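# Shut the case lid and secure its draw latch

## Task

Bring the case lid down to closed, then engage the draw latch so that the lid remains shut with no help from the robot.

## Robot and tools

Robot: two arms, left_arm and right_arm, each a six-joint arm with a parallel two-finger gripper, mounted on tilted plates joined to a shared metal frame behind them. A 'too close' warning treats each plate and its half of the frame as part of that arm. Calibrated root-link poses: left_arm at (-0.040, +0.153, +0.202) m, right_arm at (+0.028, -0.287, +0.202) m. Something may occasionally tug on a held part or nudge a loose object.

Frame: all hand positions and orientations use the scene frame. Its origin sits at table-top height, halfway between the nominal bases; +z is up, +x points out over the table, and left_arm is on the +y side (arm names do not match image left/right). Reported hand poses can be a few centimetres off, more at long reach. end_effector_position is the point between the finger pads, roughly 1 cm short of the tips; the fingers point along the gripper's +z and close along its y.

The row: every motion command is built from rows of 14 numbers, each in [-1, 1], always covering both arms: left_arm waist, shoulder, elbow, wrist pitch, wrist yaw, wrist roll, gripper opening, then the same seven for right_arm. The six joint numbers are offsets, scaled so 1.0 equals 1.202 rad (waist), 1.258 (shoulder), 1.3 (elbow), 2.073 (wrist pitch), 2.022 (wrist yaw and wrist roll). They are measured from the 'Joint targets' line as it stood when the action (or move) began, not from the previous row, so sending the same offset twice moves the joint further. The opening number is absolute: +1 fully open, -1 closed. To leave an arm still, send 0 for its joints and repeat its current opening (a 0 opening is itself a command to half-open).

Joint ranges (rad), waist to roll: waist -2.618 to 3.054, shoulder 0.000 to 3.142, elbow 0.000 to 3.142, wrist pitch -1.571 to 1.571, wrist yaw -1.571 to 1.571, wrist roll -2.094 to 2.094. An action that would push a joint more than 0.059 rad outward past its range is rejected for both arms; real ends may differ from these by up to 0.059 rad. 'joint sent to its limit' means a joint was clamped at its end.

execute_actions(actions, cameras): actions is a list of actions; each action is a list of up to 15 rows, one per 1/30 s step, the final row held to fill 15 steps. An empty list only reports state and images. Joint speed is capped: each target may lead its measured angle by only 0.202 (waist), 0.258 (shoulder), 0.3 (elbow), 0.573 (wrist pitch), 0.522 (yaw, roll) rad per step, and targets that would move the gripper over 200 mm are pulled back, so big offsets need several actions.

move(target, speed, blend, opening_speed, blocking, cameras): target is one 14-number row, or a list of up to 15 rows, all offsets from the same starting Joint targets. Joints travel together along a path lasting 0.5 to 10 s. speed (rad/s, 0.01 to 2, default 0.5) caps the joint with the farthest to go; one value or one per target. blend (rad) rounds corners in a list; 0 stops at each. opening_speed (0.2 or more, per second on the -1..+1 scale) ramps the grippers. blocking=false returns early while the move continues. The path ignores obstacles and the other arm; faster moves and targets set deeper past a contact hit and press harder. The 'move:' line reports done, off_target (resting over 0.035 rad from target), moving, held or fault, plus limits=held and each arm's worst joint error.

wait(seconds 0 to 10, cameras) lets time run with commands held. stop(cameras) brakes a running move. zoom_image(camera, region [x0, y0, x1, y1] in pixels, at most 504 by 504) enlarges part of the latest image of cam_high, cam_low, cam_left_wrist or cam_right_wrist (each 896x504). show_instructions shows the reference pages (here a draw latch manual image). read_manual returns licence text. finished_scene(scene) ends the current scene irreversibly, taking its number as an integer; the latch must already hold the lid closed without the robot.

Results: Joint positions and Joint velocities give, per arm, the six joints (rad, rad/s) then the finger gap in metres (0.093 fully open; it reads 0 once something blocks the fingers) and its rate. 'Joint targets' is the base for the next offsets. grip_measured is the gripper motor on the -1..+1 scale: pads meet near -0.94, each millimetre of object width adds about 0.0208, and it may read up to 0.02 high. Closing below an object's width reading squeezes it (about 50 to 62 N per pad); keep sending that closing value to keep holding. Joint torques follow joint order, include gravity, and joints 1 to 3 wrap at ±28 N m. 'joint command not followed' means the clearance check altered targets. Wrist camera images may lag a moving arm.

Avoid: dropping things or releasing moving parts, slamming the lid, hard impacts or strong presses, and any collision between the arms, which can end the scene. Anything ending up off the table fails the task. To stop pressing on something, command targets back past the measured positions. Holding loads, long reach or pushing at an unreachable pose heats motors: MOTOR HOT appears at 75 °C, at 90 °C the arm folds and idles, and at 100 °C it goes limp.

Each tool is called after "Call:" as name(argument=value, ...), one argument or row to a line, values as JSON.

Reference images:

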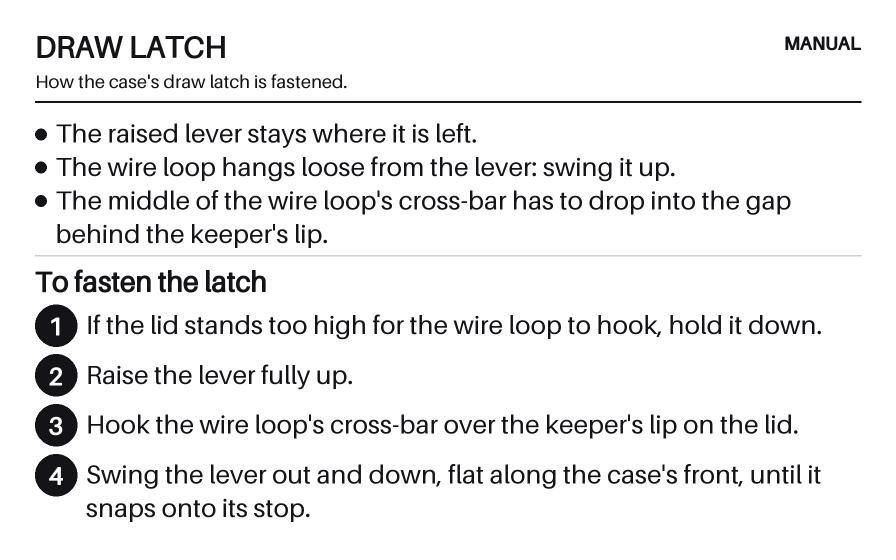

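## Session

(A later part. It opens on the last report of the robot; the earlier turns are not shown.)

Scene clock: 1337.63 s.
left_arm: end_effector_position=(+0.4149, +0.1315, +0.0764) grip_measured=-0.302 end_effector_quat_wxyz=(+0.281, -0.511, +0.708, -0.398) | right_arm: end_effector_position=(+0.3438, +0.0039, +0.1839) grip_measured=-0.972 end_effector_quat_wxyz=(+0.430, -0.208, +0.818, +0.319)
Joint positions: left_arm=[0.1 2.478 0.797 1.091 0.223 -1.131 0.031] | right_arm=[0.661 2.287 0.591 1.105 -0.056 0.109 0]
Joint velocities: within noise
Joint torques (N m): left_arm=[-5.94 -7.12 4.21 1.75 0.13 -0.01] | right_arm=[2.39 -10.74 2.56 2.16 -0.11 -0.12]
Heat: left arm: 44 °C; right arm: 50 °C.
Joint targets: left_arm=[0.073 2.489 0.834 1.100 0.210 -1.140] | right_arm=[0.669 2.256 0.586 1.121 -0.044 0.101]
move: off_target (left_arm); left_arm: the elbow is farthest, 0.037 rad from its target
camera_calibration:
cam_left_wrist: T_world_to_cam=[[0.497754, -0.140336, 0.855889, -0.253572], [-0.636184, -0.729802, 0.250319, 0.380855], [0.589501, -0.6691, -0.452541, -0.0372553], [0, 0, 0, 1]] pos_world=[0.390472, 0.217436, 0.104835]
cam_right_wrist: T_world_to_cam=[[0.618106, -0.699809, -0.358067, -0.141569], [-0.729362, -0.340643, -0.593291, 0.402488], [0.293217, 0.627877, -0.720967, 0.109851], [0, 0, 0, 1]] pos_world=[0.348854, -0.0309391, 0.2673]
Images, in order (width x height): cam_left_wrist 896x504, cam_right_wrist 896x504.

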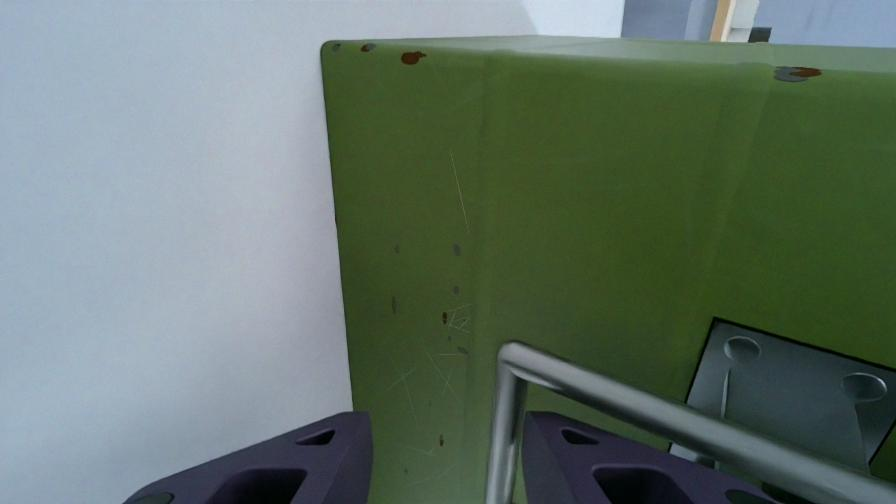

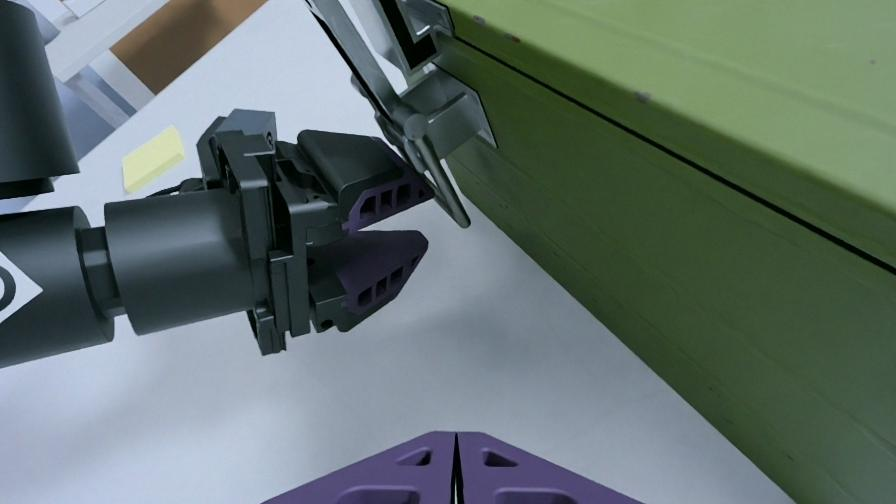

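Call:
move(
  target=[
    [0.0458, -0.0946, -0.1569, 0.0241, 0.0198, 0, -0.5, 0,0,0,0,0,0,-1],
    [0.0624, -0.4698, -0.2908, -0.1867, -0.006, 0.005, -0.9, 0,0,0,0,0,0,-1],
    [0.0341, -0.822, 0.0146, -0.7033, -0.0821, -0.005, -0.98, 0,0,0,0,0,0,-1],
  ],
  speed=0.6,
  blend=0.05,
)

Scene clock: 1478.37 s.
left_arm: end_effector_position=(+0.3179, +0.2020, +0.2452) grip_measured=-0.974 end_effector_quat_wxyz=(+0.139, -0.588, +0.758, -0.245) | right_arm: end_effector_position=(+0.3438, +0.0039, +0.1839) grip_measured=-0.972 end_effector_quat_wxyz=(+0.430, -0.208, +0.818, +0.319)
Joint positions: left_arm=[0.127 1.482 0.827 -0.352 0.06 -1.139 0] | right_arm=[0.661 2.287 0.591 1.105 -0.056 0.109 0]
Joint velocities: within noise
Joint torques (N m): left_arm=[-3.22 -7.45 6.69 1.09 0.02 -0.07] | right_arm=[2.45 -10.88 2.48 2.16 -0.12 -0.13]
Heat: left arm: 41 °C; right arm: 50 °C.
Joint targets: left_arm=[0.114 1.455 0.853 -0.358 0.044 -1.150] | right_arm=[0.669 2.256 0.586 1.121 -0.044 0.101]
move: done; blend cut to 0 rad at target 2
camera_calibration:
cam_left_wrist: T_world_to_cam=[[0.822861, -0.168854, 0.542575, -0.36062], [-0.452908, -0.771542, 0.446763, 0.230312], [0.343182, -0.613361, -0.711347, 0.273992], [0, 0, 0, 1]] pos_world=[0.307022, 0.284859, 0.287672]
cam_right_wrist: T_world_to_cam=[[0.618106, -0.699809, -0.358067, -0.141569], [-0.729362, -0.340643, -0.593291, 0.402488], [0.293217, 0.627877, -0.720967, 0.109851], [0, 0, 0, 1]] pos_world=[0.348854, -0.0309391, 0.2673]

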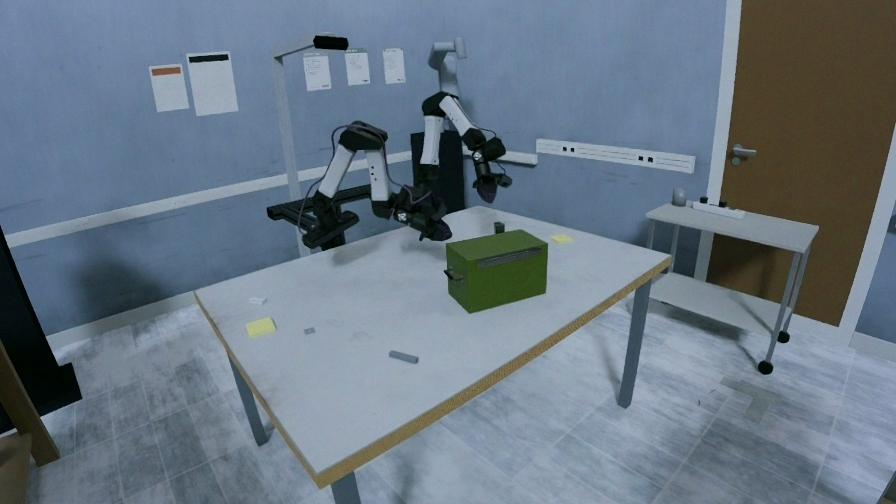

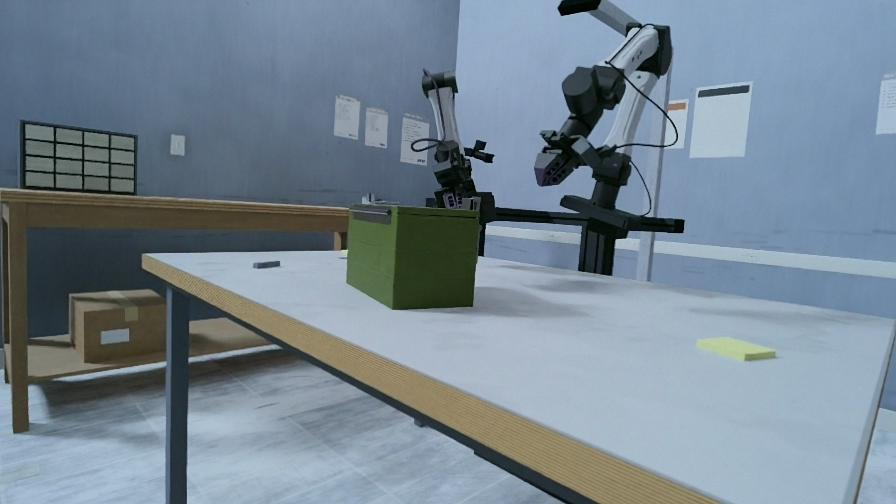

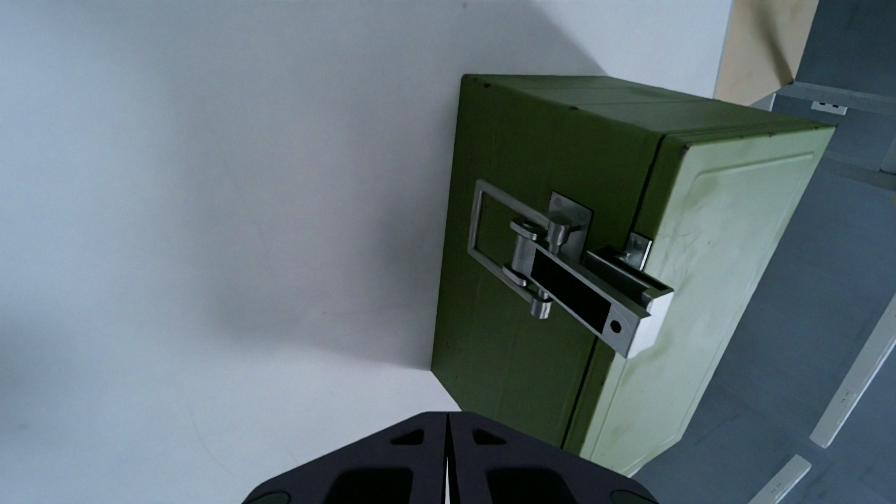

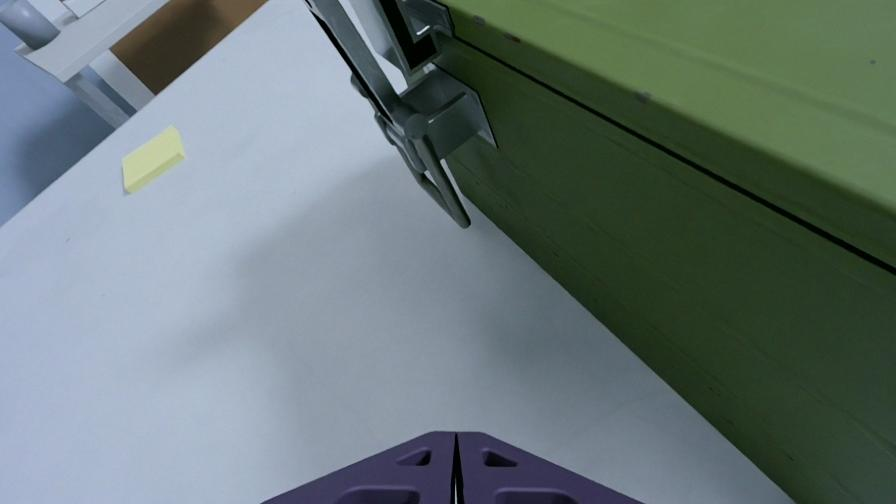

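Call:
zoom_image(
  camera="cam_left_wrist",
  region=[440, 150, 700, 400],
)

Scaled by 1.938 from the camera's 896x504 image, which has a finer 1280x720 frame.

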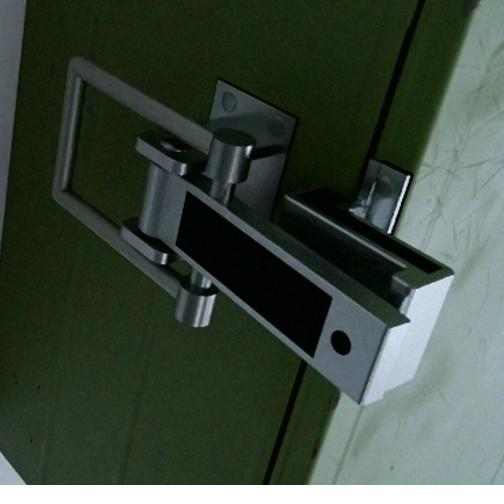

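Call:
move(
  target=[0,0,0,0,0,0,-0.98, 0.0187, 0.3466, 0.3262, 0.0063, 0.0094, -0.1736, -0.45],
  speed=0.5,
  cameras=["cam_left_wrist","cam_right_wrist"],
)

Scene clock: 1506.10 s.
left_arm: end_effector_position=(+0.3177, +0.2020, +0.2451) grip_measured=-0.974 end_effector_quat_wxyz=(+0.139, -0.588, +0.758, -0.245) | right_arm: end_effector_position=(+0.3865, +0.0713, +0.1186) grip_measured=-0.452 end_effector_quat_wxyz=(+0.489, -0.349, +0.763, +0.237)
Joint positions: left_arm=[0.127 1.482 0.827 -0.353 0.059 -1.139 0] | right_arm=[0.683 2.681 0.992 1.119 -0.038 -0.241 0.024]
Joint velocities: within noise
Joint torques (N m): left_arm=[-3.23 -7.46 6.69 1.09 0.03 -0.05] | right_arm=[2.97 -9.44 4.49 2.18 -0.12 -0.11]
Heat: left arm: 42 °C; right arm: 50 °C.
Joint targets: left_arm=[0.114 1.455 0.853 -0.358 0.044 -1.150] | right_arm=[0.691 2.692 1.010 1.135 -0.025 -0.250]
move: done
camera_calibration:
cam_left_wrist: T_world_to_cam=[[0.823401, -0.168622, 0.541827, -0.360461], [-0.452268, -0.771699, 0.44714, 0.230033], [0.34273, -0.613227, -0.71168, 0.274185], [0, 0, 0, 1]] pos_world=[0.306869, 0.284872, 0.287583]
cam_right_wrist: T_world_to_cam=[[0.770771, -0.636034, -0.0370499, -0.245856], [-0.491409, -0.556483, -0.669958, 0.350366], [0.405499, 0.534591, -0.741474, -0.0264137], [0, 0, 0, 1]] pos_world=[0.372383, 0.0527207, 0.206037]
Images, in order (width x height): cam_left_wrist 896x504, cam_right_wrist 896x504.

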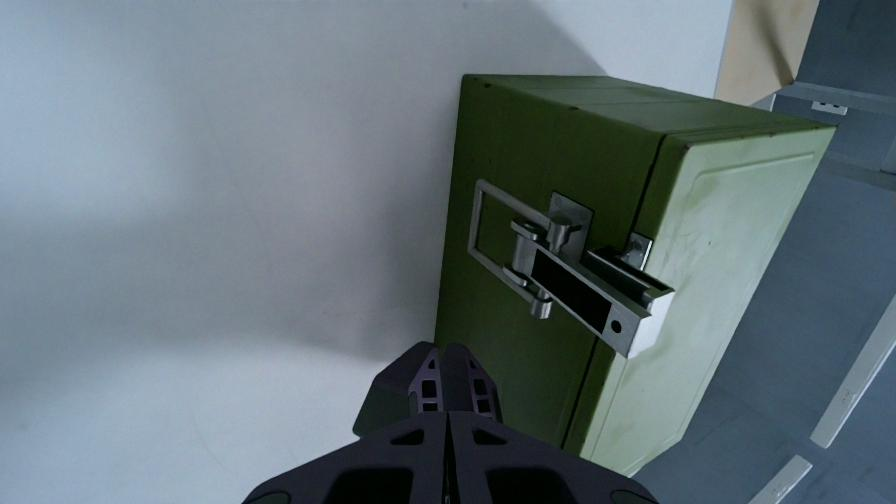

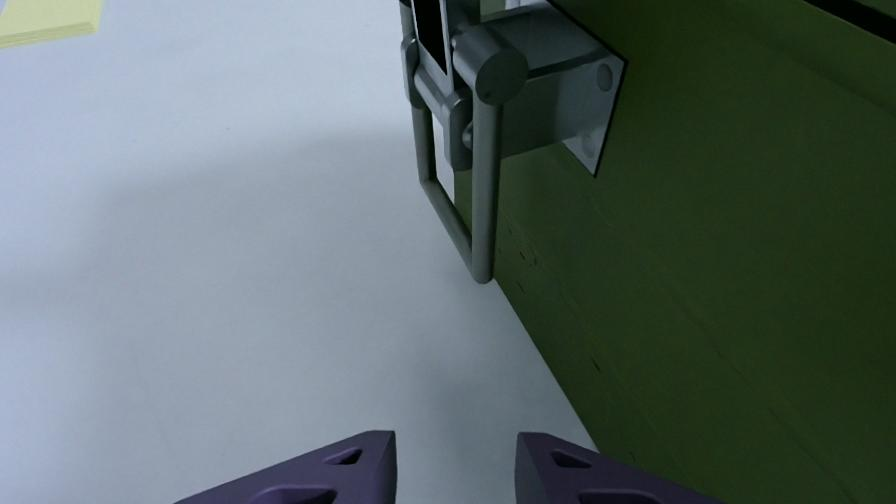

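Call:
move(
  target=[0,0,0,0,0,0,-0.98, 0.0017, 0.0803, 0.15, -0.0482, -0.0015, 0, -0.45],
  speed=0.3,
  cameras=["cam_left_wrist","cam_right_wrist"],
)

Scene clock: 1512.43 s.
left_arm: end_effector_position=(+0.3177, +0.2020, +0.2451) grip_measured=-0.974 end_effector_quat_wxyz=(+0.139, -0.588, +0.758, -0.245) | right_arm: end_effector_position=(+0.4149, +0.0994, +0.1107) grip_measured=-0.452 end_effector_quat_wxyz=(+0.501, -0.345, +0.757, +0.239)
Joint positions: left_arm=[0.127 1.482 0.827 -0.353 0.059 -1.139 0] | right_arm=[0.683 2.778 1.188 1.048 -0.037 -0.242 0.024]
Joint velocities: within noise
Joint torques (N m): left_arm=[-3.23 -7.45 6.72 1.1 0.03 -0.06] | right_arm=[3.3 -10.04 5 1.92 -0.16 -0.15]
Heat: left arm: 42 °C; right arm: 50 °C.
Joint targets: left_arm=[0.114 1.455 0.853 -0.358 0.044 -1.150] | right_arm=[0.693 2.793 1.205 1.034 -0.028 -0.250]
move: done
camera_calibration:
cam_left_wrist: T_world_to_cam=[[0.823401, -0.168622, 0.541827, -0.360461], [-0.452268, -0.771699, 0.44714, 0.230033], [0.34273, -0.613227, -0.71168, 0.274185], [0, 0, 0, 1]] pos_world=[0.306869, 0.284872, 0.287583]
cam_right_wrist: T_world_to_cam=[[0.76738, -0.640385, -0.0321878, -0.248909], [-0.480308, -0.540852, -0.690495, 0.370773], [0.424774, 0.545332, -0.722621, -0.0699504], [0, 0, 0, 1]] pos_world=[0.398806, 0.0792818, 0.197457]
Images, in order (width x height): cam_left_wrist 896x504, cam_right_wrist 896x504.

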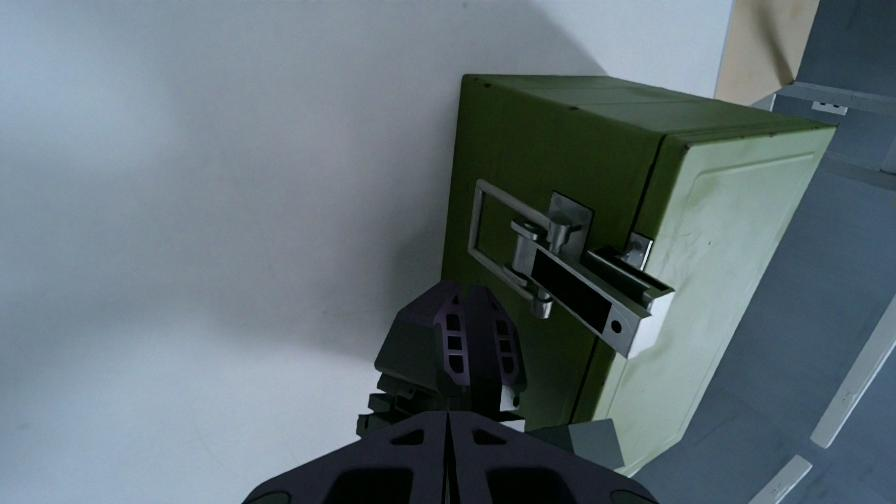

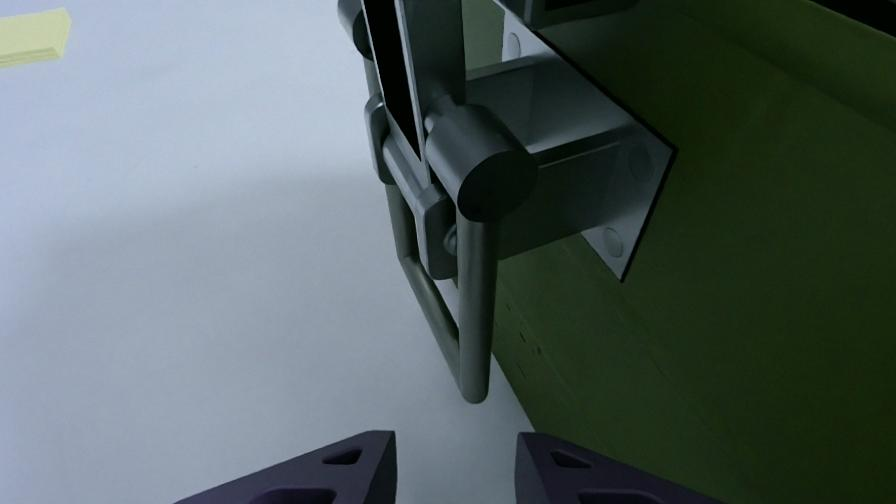

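Call:
move(
  target=[0,0,0,0,0,0,-0.98, -0.0133, 0.0433, 0.0931, -0.0338, -0.0079, 0, -0.45],
  speed=0.25,
  cameras=["cam_left_wrist","cam_right_wrist"],
)

Scene clock: 1537.60 s.
left_arm: end_effector_position=(+0.3177, +0.2020, +0.2451) grip_measured=-0.974 end_effector_quat_wxyz=(+0.139, -0.588, +0.758, -0.245) | right_arm: end_effector_position=(+0.4297, +0.1150, +0.1034) grip_measured=-0.452 end_effector_quat_wxyz=(+0.500, -0.345, +0.758, +0.239)
Joint positions: left_arm=[0.127 1.482 0.827 -0.353 0.059 -1.139 0] | right_arm=[0.683 2.832 1.308 0.978 -0.037 -0.242 0.024]
Joint velocities: within noise
Joint torques (N m): left_arm=[-3.18 -7.45 6.69 1.1 0.03 -0.06] | right_arm=[2.13 -10.59 5.42 1.92 -0.32 -0.08]
Heat: left arm: 43 °C; right arm: 53 °C.
Joint targets: left_arm=[0.114 1.455 0.853 -0.358 0.044 -1.150] | right_arm=[0.677 2.847 1.326 0.965 -0.044 -0.250]
move: done
camera_calibration:
cam_left_wrist: T_world_to_cam=[[0.823401, -0.168622, 0.541827, -0.360461], [-0.452268, -0.771699, 0.44714, 0.230033], [0.34273, -0.613227, -0.71168, 0.274185], [0, 0, 0, 1]] pos_world=[0.306869, 0.284872, 0.287583]
cam_right_wrist: T_world_to_cam=[[0.767982, -0.639651, -0.032408, -0.2508], [-0.481627, -0.543419, -0.687555, 0.381821], [0.422184, 0.543638, -0.725409, -0.0884439], [0, 0, 0, 1]] pos_world=[0.413845, 0.0951455, 0.190237]
Images, in order (width x height): cam_left_wrist 896x504, cam_right_wrist 896x504.

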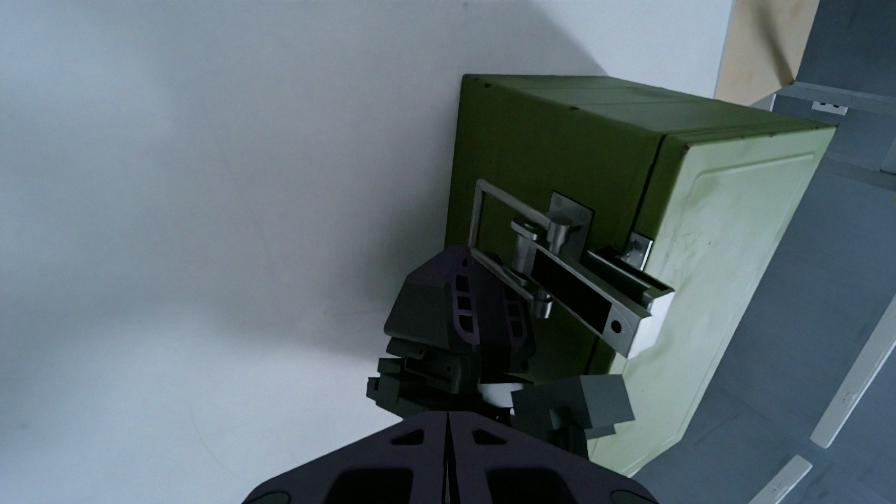

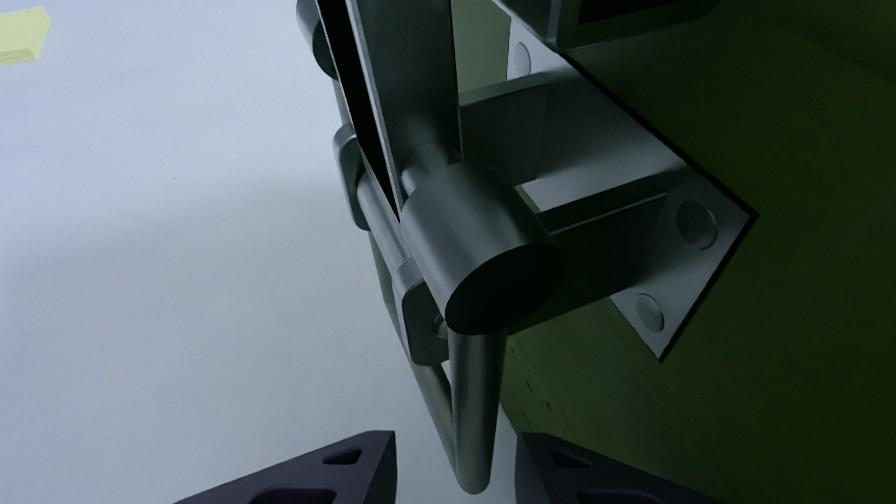

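Call:
move(
  target=[0,0,0,0,0,0,-0.98, 0,0,0,0,0,0,-0.96],
  opening_speed=0.6,
  cameras=["cam_left_wrist","cam_right_wrist"],
)

Scene clock: 1547.10 s.
left_arm: end_effector_position=(+0.3177, +0.2020, +0.2451) grip_measured=-0.974 end_effector_quat_wxyz=(+0.139, -0.588, +0.758, -0.245) | right_arm: end_effector_position=(+0.4311, +0.1143, +0.1034) grip_measured=-0.942 end_effector_quat_wxyz=(+0.500, -0.344, +0.758, +0.238)
Joint positions: left_arm=[0.127 1.482 0.827 -0.353 0.059 -1.139 0] | right_arm=[0.68 2.832 1.31 0.976 -0.037 -0.242 0]
Joint velocities: within noise
Joint torques (N m): left_arm=[-3.25 -7.46 6.69 1.1 0.03 -0.05] | right_arm=[2.32 -10.52 5.22 1.94 -0.33 -0.1]
Heat: left arm: 43 °C; right arm: 52 °C.
Joint targets: left_arm=[0.114 1.455 0.853 -0.358 0.044 -1.150] | right_arm=[0.677 2.847 1.326 0.965 -0.044 -0.250]
move: done
camera_calibration:
cam_left_wrist: T_world_to_cam=[[0.823401, -0.168622, 0.541827, -0.360461], [-0.452268, -0.771699, 0.44714, 0.230033], [0.34273, -0.613227, -0.71168, 0.274185], [0, 0, 0, 1]] pos_world=[0.306869, 0.284872, 0.287583]
cam_right_wrist: T_world_to_cam=[[0.76626, -0.641694, -0.0327748, -0.251357], [-0.483342, -0.542058, -0.687425, 0.38268], [0.423351, 0.542588, -0.725516, -0.0890398], [0, 0, 0, 1]] pos_world=[0.415265, 0.0944523, 0.190226]
Images, in order (width x height): cam_left_wrist 896x504, cam_right_wrist 896x504.

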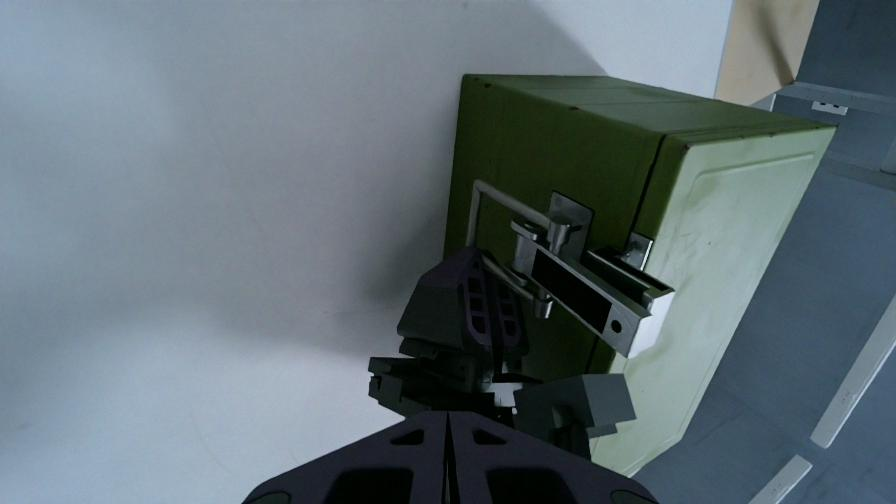

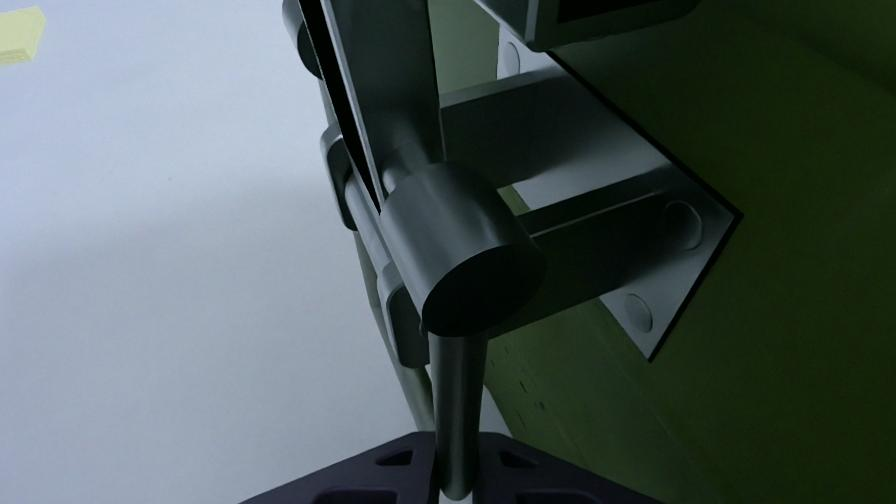

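Call:
move(
  target=[
    [0,0,0,0,0,0,-0.98, 0.0632,-0.0580,-0.0746,0.0314,0.0366,0.2621,-0.96],
    [0,0,0,0,0,0,-0.98, 0.1169,-0.1248,-0.1323,0.0251,0.0640,0.5025,-0.96],
    [0,0,0,0,0,0,-0.98, 0.1456,-0.2091,-0.1669,-0.0082,0.0781,0.7438,-0.96],
  ],
  speed=0.4,
  blend=0.04,
  cameras=["cam_left_wrist","cam_right_wrist"],
)

Scene clock: 1562.60 s.
left_arm: end_effector_position=(+0.3177, +0.2020, +0.2451) grip_measured=-0.974 end_effector_quat_wxyz=(+0.139, -0.588, +0.758, -0.245) | right_arm: end_effector_position=(+0.3704, +0.1310, +0.1598) grip_measured=-0.943 end_effector_quat_wxyz=(+0.227, +0.215, +0.809, +0.498)
Joint positions: left_arm=[0.127 1.482 0.827 -0.353 0.059 -1.139 0] | right_arm=[0.844 2.623 1.108 0.949 0.094 1.226 0]
Joint velocities: within noise
Joint torques (N m): left_arm=[-3.19 -7.43 6.71 1.09 0.02 -0.06] | right_arm=[2.91 -14.46 4.31 1.98 0.03 0.2]
Heat: left arm: 43 °C; right arm: 53 °C.
Joint targets: left_arm=[0.114 1.455 0.853 -0.358 0.044 -1.150] | right_arm=[0.852 2.584 1.109 0.948 0.114 1.254]
move: off_target (right_arm); right_arm: the shoulder is farthest, 0.039 rad from its target
camera_calibration:
cam_left_wrist: T_world_to_cam=[[0.823401, -0.168622, 0.541827, -0.360461], [-0.452268, -0.771699, 0.44714, 0.230033], [0.34273, -0.613227, -0.71168, 0.274185], [0, 0, 0, 1]] pos_world=[0.306869, 0.284872, 0.287583]
cam_right_wrist: T_world_to_cam=[[-0.12226, -0.394299, -0.910813, 0.244819], [-0.970053, 0.241535, 0.0256491, 0.364872], [0.20988, 0.886673, -0.412021, -0.0475571], [0, 0, 0, 1]] pos_world=[0.393858, 0.05057, 0.194031]
Images, in order (width x height): cam_left_wrist 896x504, cam_right_wrist 896x504.

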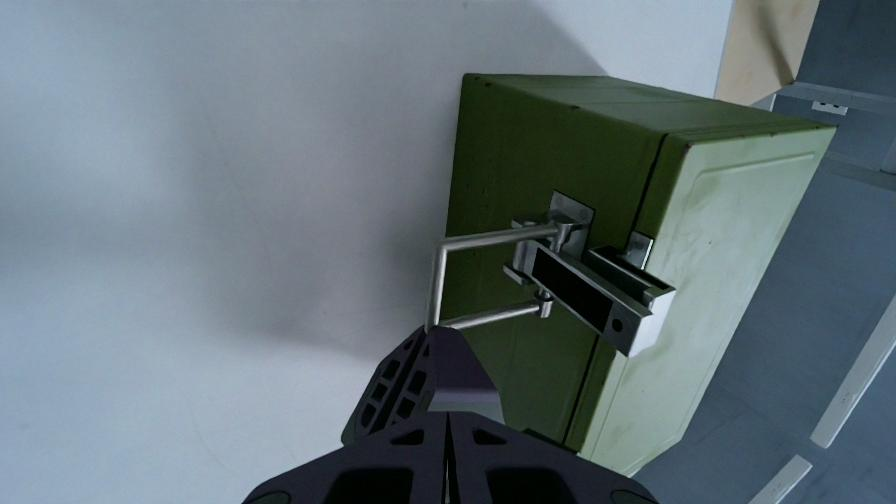

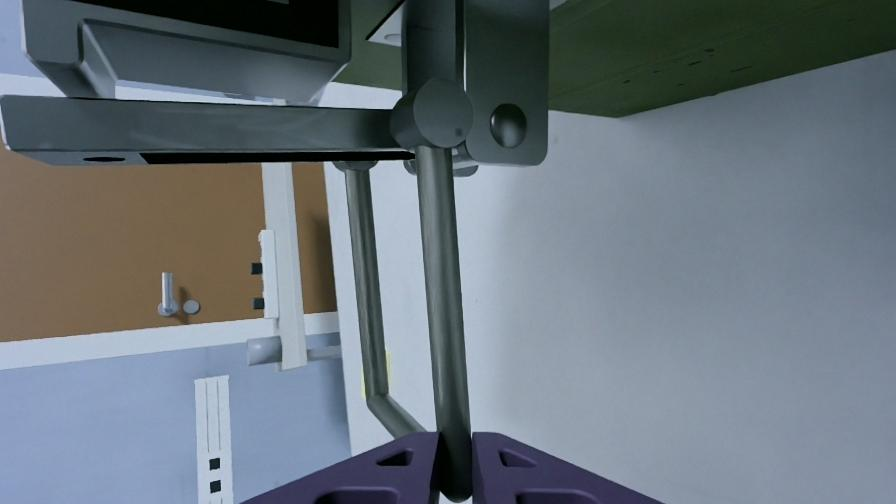

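Call:
move(
  target=[
    [0,0,0,0,0,0,-0.98, 0,-0.0628,-0.0073,-0.0335,0,0.1968,-0.96],
    [0,0,0,0,0,0,-0.98, -0.0125,-0.1057,0.0004,-0.0625,-0.0064,0.3689,-0.96],
    [0,0,0,0,0,0,-0.98, -0.0836,-0.1733,0.1035,-0.2262,-0.1004,0.4134,-0.96],
  ],
  speed=0.35,
  blend=0.04,
  cameras=["cam_left_wrist","cam_right_wrist"],
)

Scene clock: 1579.10 s.
left_arm: end_effector_position=(+0.3177, +0.2020, +0.2451) grip_measured=-0.974 end_effector_quat_wxyz=(+0.139, -0.588, +0.758, -0.245) | right_arm: end_effector_position=(+0.3955, +0.1237, +0.2145) grip_measured=-0.943 end_effector_quat_wxyz=(-0.072, +0.533, +0.681, +0.496)
Joint positions: left_arm=[0.127 1.482 0.827 -0.353 0.059 -1.139 0] | right_arm=[0.764 2.403 1.216 0.482 -0.091 2.078 0]
Joint velocities: within noise
Joint torques (N m): left_arm=[-3.22 -7.46 6.69 1.1 0.02 -0.06] | right_arm=[1.29 -14.52 7.76 1.82 -0.16 0.07]
Heat: left arm: 43 °C; right arm: 56 °C.
Joint targets: left_arm=[0.114 1.455 0.853 -0.358 0.044 -1.150] | right_arm=[0.752 2.366 1.244 0.479 -0.090 2.090]
move: off_target (right_arm); right_arm: the shoulder is farthest, 0.037 rad from its target
camera_calibration:
cam_left_wrist: T_world_to_cam=[[0.823401, -0.168622, 0.541827, -0.360461], [-0.452268, -0.771699, 0.44714, 0.230033], [0.34273, -0.613227, -0.71168, 0.274185], [0, 0, 0, 1]] pos_world=[0.306869, 0.284872, 0.287583]
cam_right_wrist: T_world_to_cam=[[-0.796095, 0.0797564, -0.599893, 0.435969], [-0.555809, 0.295767, 0.776916, 0.0578768], [0.239393, 0.951925, -0.19113, -0.0908933], [0, 0, 0, 1]] pos_world=[0.401, 0.0346342, 0.199197]
Images, in order (width x height): cam_left_wrist 896x504, cam_right_wrist 896x504.

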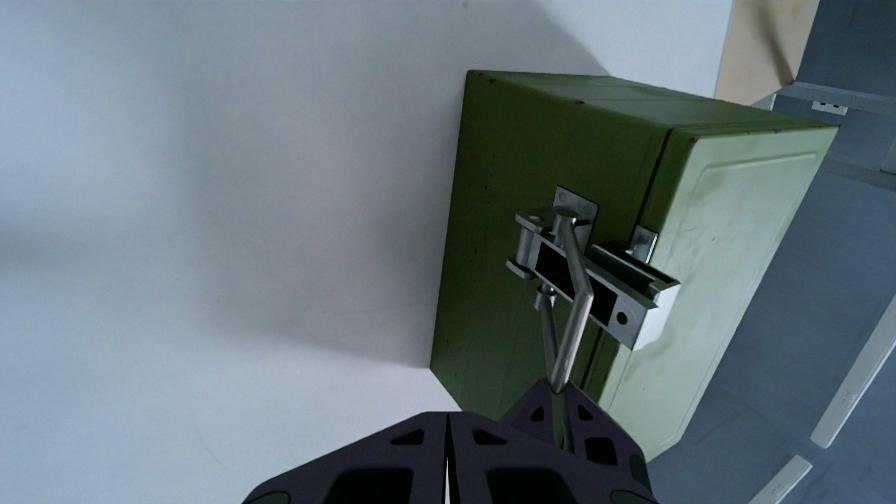

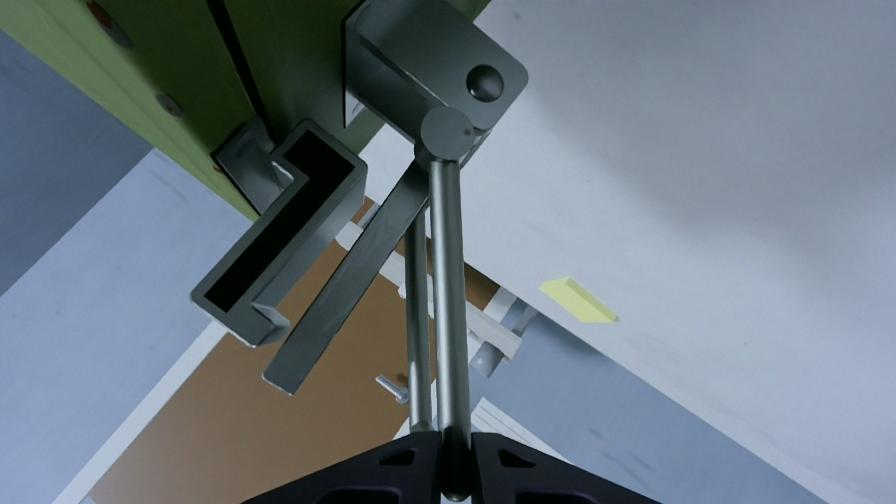

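Call:
zoom_image(
  camera="cam_right_wrist",
  region=[150, 80, 500, 430],
)

Call:
zoom_image(
  camera="cam_left_wrist",
  region=[480, 170, 720, 410],
)

Scaled by 1.440 from the camera's 896x504 image, which has a finer 1280x720 frame.

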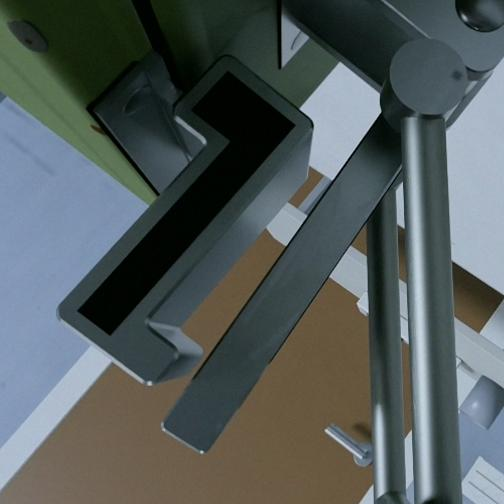

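Scaled by 2.100 from the camera's 896x504 image, which has a finer 1280x720 frame.

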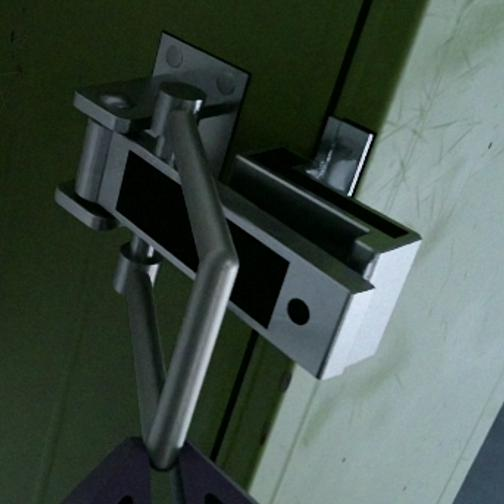

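Call:
move(
  target=[0,0,0,0,0,0,-0.98, -0.0416,0.0127,0.0731,-0.0697,-0.0544,0,-0.96],
  speed=0.25,
  cameras=["cam_left_wrist","cam_right_wrist"],
)

Scene clock: 1643.90 s.
left_arm: end_effector_position=(+0.3177, +0.2020, +0.2451) grip_measured=-0.974 end_effector_quat_wxyz=(+0.139, -0.588, +0.758, -0.245) | right_arm: end_effector_position=(+0.4040, +0.1226, +0.2190) grip_measured=-0.943 end_effector_quat_wxyz=(-0.126, +0.534, +0.689, +0.473)
Joint positions: left_arm=[0.127 1.482 0.827 -0.353 0.059 -1.139 0] | right_arm=[0.716 2.401 1.306 0.324 -0.214 2.084 0]
Joint velocities: within noise
Joint torques (N m): left_arm=[-3.23 -7.43 6.69 1.1 0.03 -0.05] | right_arm=[1.25 -13.09 8.34 1.88 -0.11 0.03]
Heat: left arm: 43 °C; right arm: 63 °C.
Joint targets: left_arm=[0.114 1.455 0.853 -0.358 0.044 -1.150] | right_arm=[0.702 2.382 1.339 0.334 -0.200 2.090]
move: done
camera_calibration:
cam_left_wrist: T_world_to_cam=[[0.823401, -0.168622, 0.541827, -0.360461], [-0.452268, -0.771699, 0.44714, 0.230033], [0.34273, -0.613227, -0.71168, 0.274185], [0, 0, 0, 1]] pos_world=[0.306869, 0.284872, 0.287583]
cam_right_wrist: T_world_to_cam=[[-0.853823, 0.0367018, -0.519269, 0.456495], [-0.495681, 0.247393, 0.832524, 0.0288685], [0.159019, 0.96822, -0.193037, -0.0601753], [0, 0, 0, 1]] pos_world=[0.413644, 0.0343668, 0.201393]
Images, in order (width x height): cam_left_wrist 896x504, cam_right_wrist 896x504.

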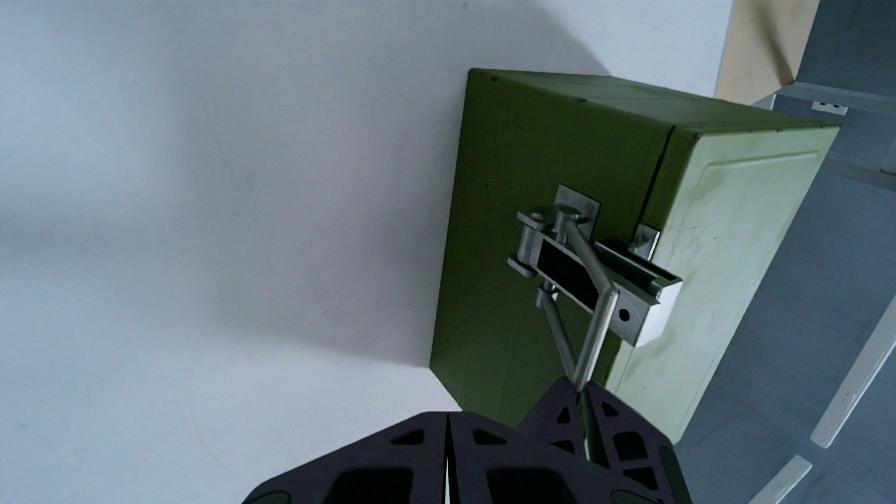

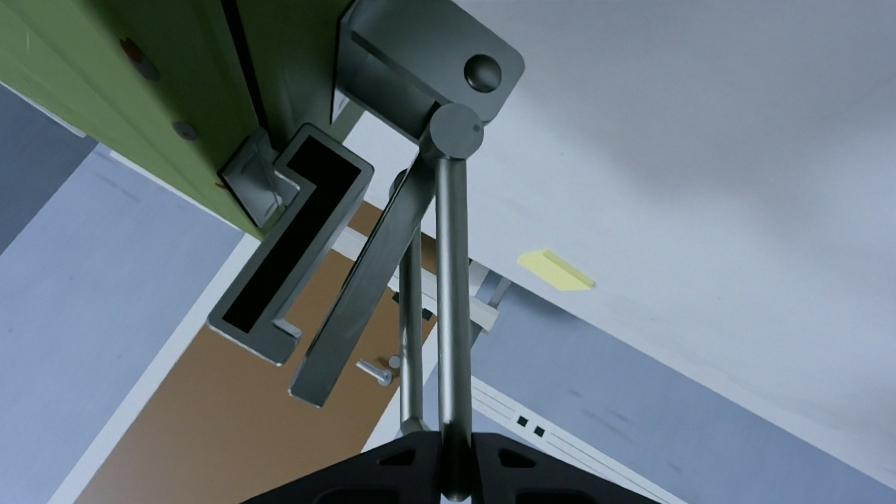

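Call:
move(
  target=[-0.0957,0.2363,0.01,0.0883,-0.0326,-0.0074,-0.98, 0,0,0,0,0,0,-0.96],
  speed=0.5,
  cameras=["cam_left_wrist","cam_right_wrist"],
)

Scene clock: 1658.37 s.
left_arm: end_effector_position=(+0.3332, +0.1552, +0.1858) grip_measured=-0.974 end_effector_quat_wxyz=(+0.109, -0.557, +0.795, -0.213) | right_arm: end_effector_position=(+0.4040, +0.1226, +0.2190) grip_measured=-0.943 end_effector_quat_wxyz=(-0.126, +0.534, +0.689, +0.473)
Joint positions: left_arm=[0.01 1.744 0.84 -0.199 -0.005 -1.154 0] | right_arm=[0.716 2.401 1.306 0.323 -0.214 2.085 0]
Joint velocities: within noise
Joint torques (N m): left_arm=[-3.59 -5.49 6 1.24 -0.01 -0.06] | right_arm=[1.35 -13.08 8.35 1.9 -0.14 0.02]
Heat: left arm: 43 °C; right arm: 64 °C.
Joint targets: left_arm=[-0.001 1.752 0.866 -0.175 -0.022 -1.165] | right_arm=[0.702 2.382 1.339 0.334 -0.199 2.090]
move: done
camera_calibration:
cam_left_wrist: T_world_to_cam=[[0.841423, -0.26871, 0.468831, -0.325932], [-0.490491, -0.743876, 0.453946, 0.234592], [0.226772, -0.611918, -0.757714, 0.244905], [0, 0, 0, 1]] pos_world=[0.333775, 0.236788, 0.231883]
cam_right_wrist: T_world_to_cam=[[-0.854113, 0.0367316, -0.518789, 0.456508], [-0.49518, 0.24756, 0.832773, 0.0285934], [0.159021, 0.968176, -0.193256, -0.0601305], [0, 0, 0, 1]] pos_world=[0.41363, 0.03437, 0.201399]
Images, in order (width x height): cam_left_wrist 896x504, cam_right_wrist 896x504.

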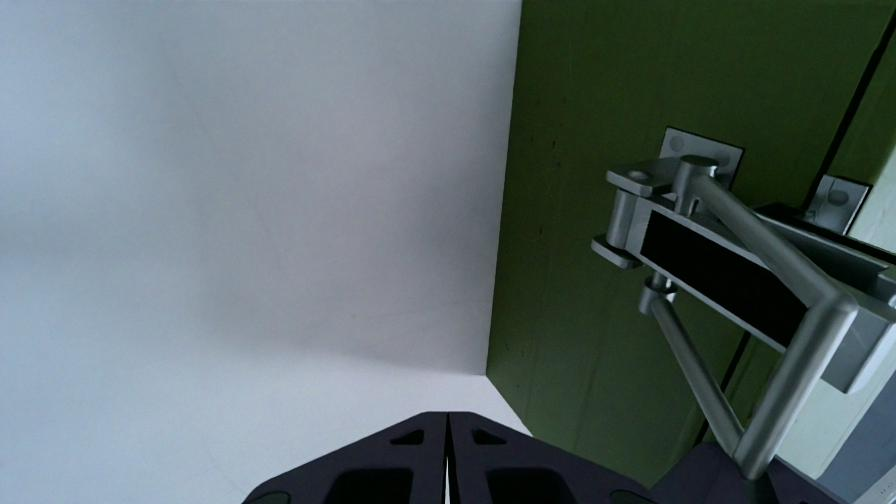

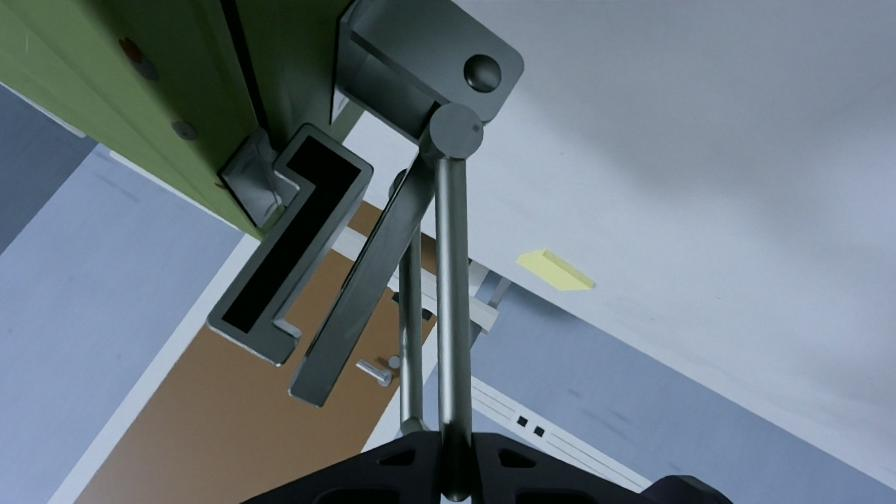

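Call:
move(
  target=[-0.0092,0,0.0146,0.0603,-0.0074,0,-0.98, 0,0,0,0,0,0,-0.96],
  speed=0.4,
  cameras=["cam_left_wrist","cam_right_wrist"],
)

Scene clock: 1674.23 s.
left_arm: end_effector_position=(+0.3668, +0.1597, +0.2055) grip_measured=-0.974 end_effector_quat_wxyz=(+0.171, -0.554, +0.777, -0.244) | right_arm: end_effector_position=(+0.4040, +0.1226, +0.2190) grip_measured=-0.943 end_effector_quat_wxyz=(-0.126, +0.534, +0.689, +0.473)
Joint positions: left_arm=[0.001 1.744 0.86 -0.075 -0.021 -1.154 0] | right_arm=[0.716 2.401 1.306 0.323 -0.214 2.085 0]
Joint velocities: within noise
Joint torques (N m): left_arm=[-3.92 -5.78 6.23 1.49 -0.03 -0.05] | right_arm=[1.35 -13.12 8.43 1.9 -0.11 0.02]
Heat: left arm: 42 °C; right arm: 64 °C.
Joint targets: left_arm=[-0.012 1.752 0.885 -0.050 -0.037 -1.165] | right_arm=[0.702 2.382 1.339 0.334 -0.199 2.090]
move: done
camera_calibration:
cam_left_wrist: T_world_to_cam=[[0.777918, -0.248015, 0.577349, -0.36451], [-0.521581, -0.767263, 0.373178, 0.277219], [0.350425, -0.591436, -0.726227, 0.199875], [0, 0, 0, 1]] pos_world=[0.358109, 0.240509, 0.252152]
cam_right_wrist: T_world_to_cam=[[-0.854113, 0.0367316, -0.518789, 0.456508], [-0.49518, 0.24756, 0.832773, 0.0285934], [0.159021, 0.968176, -0.193256, -0.0601305], [0, 0, 0, 1]] pos_world=[0.41363, 0.03437, 0.201399]
Images, in order (width x height): cam_left_wrist 896x504, cam_right_wrist 896x504.

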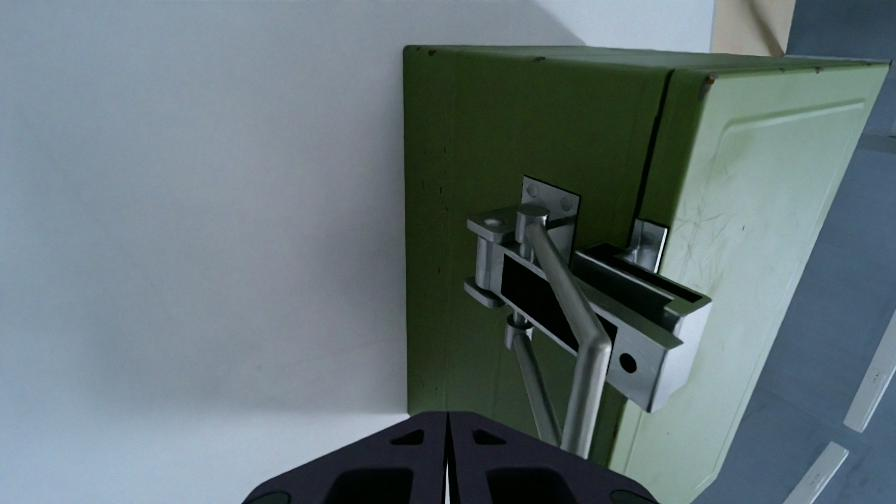

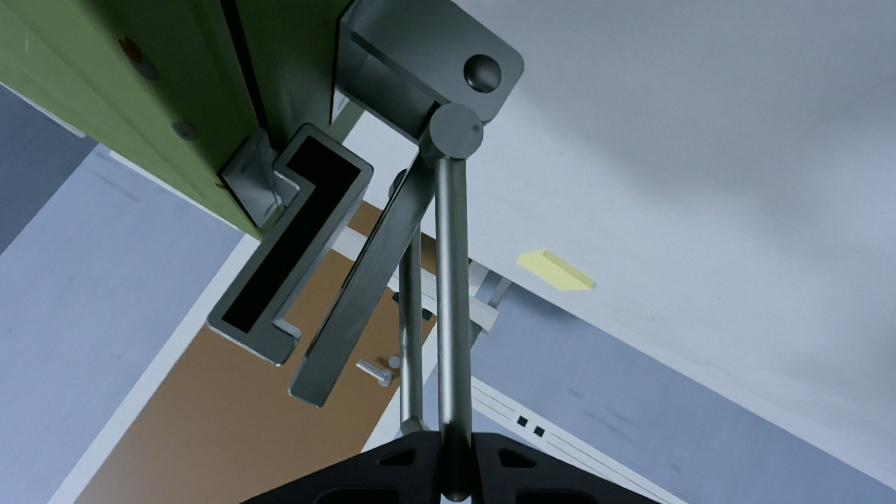

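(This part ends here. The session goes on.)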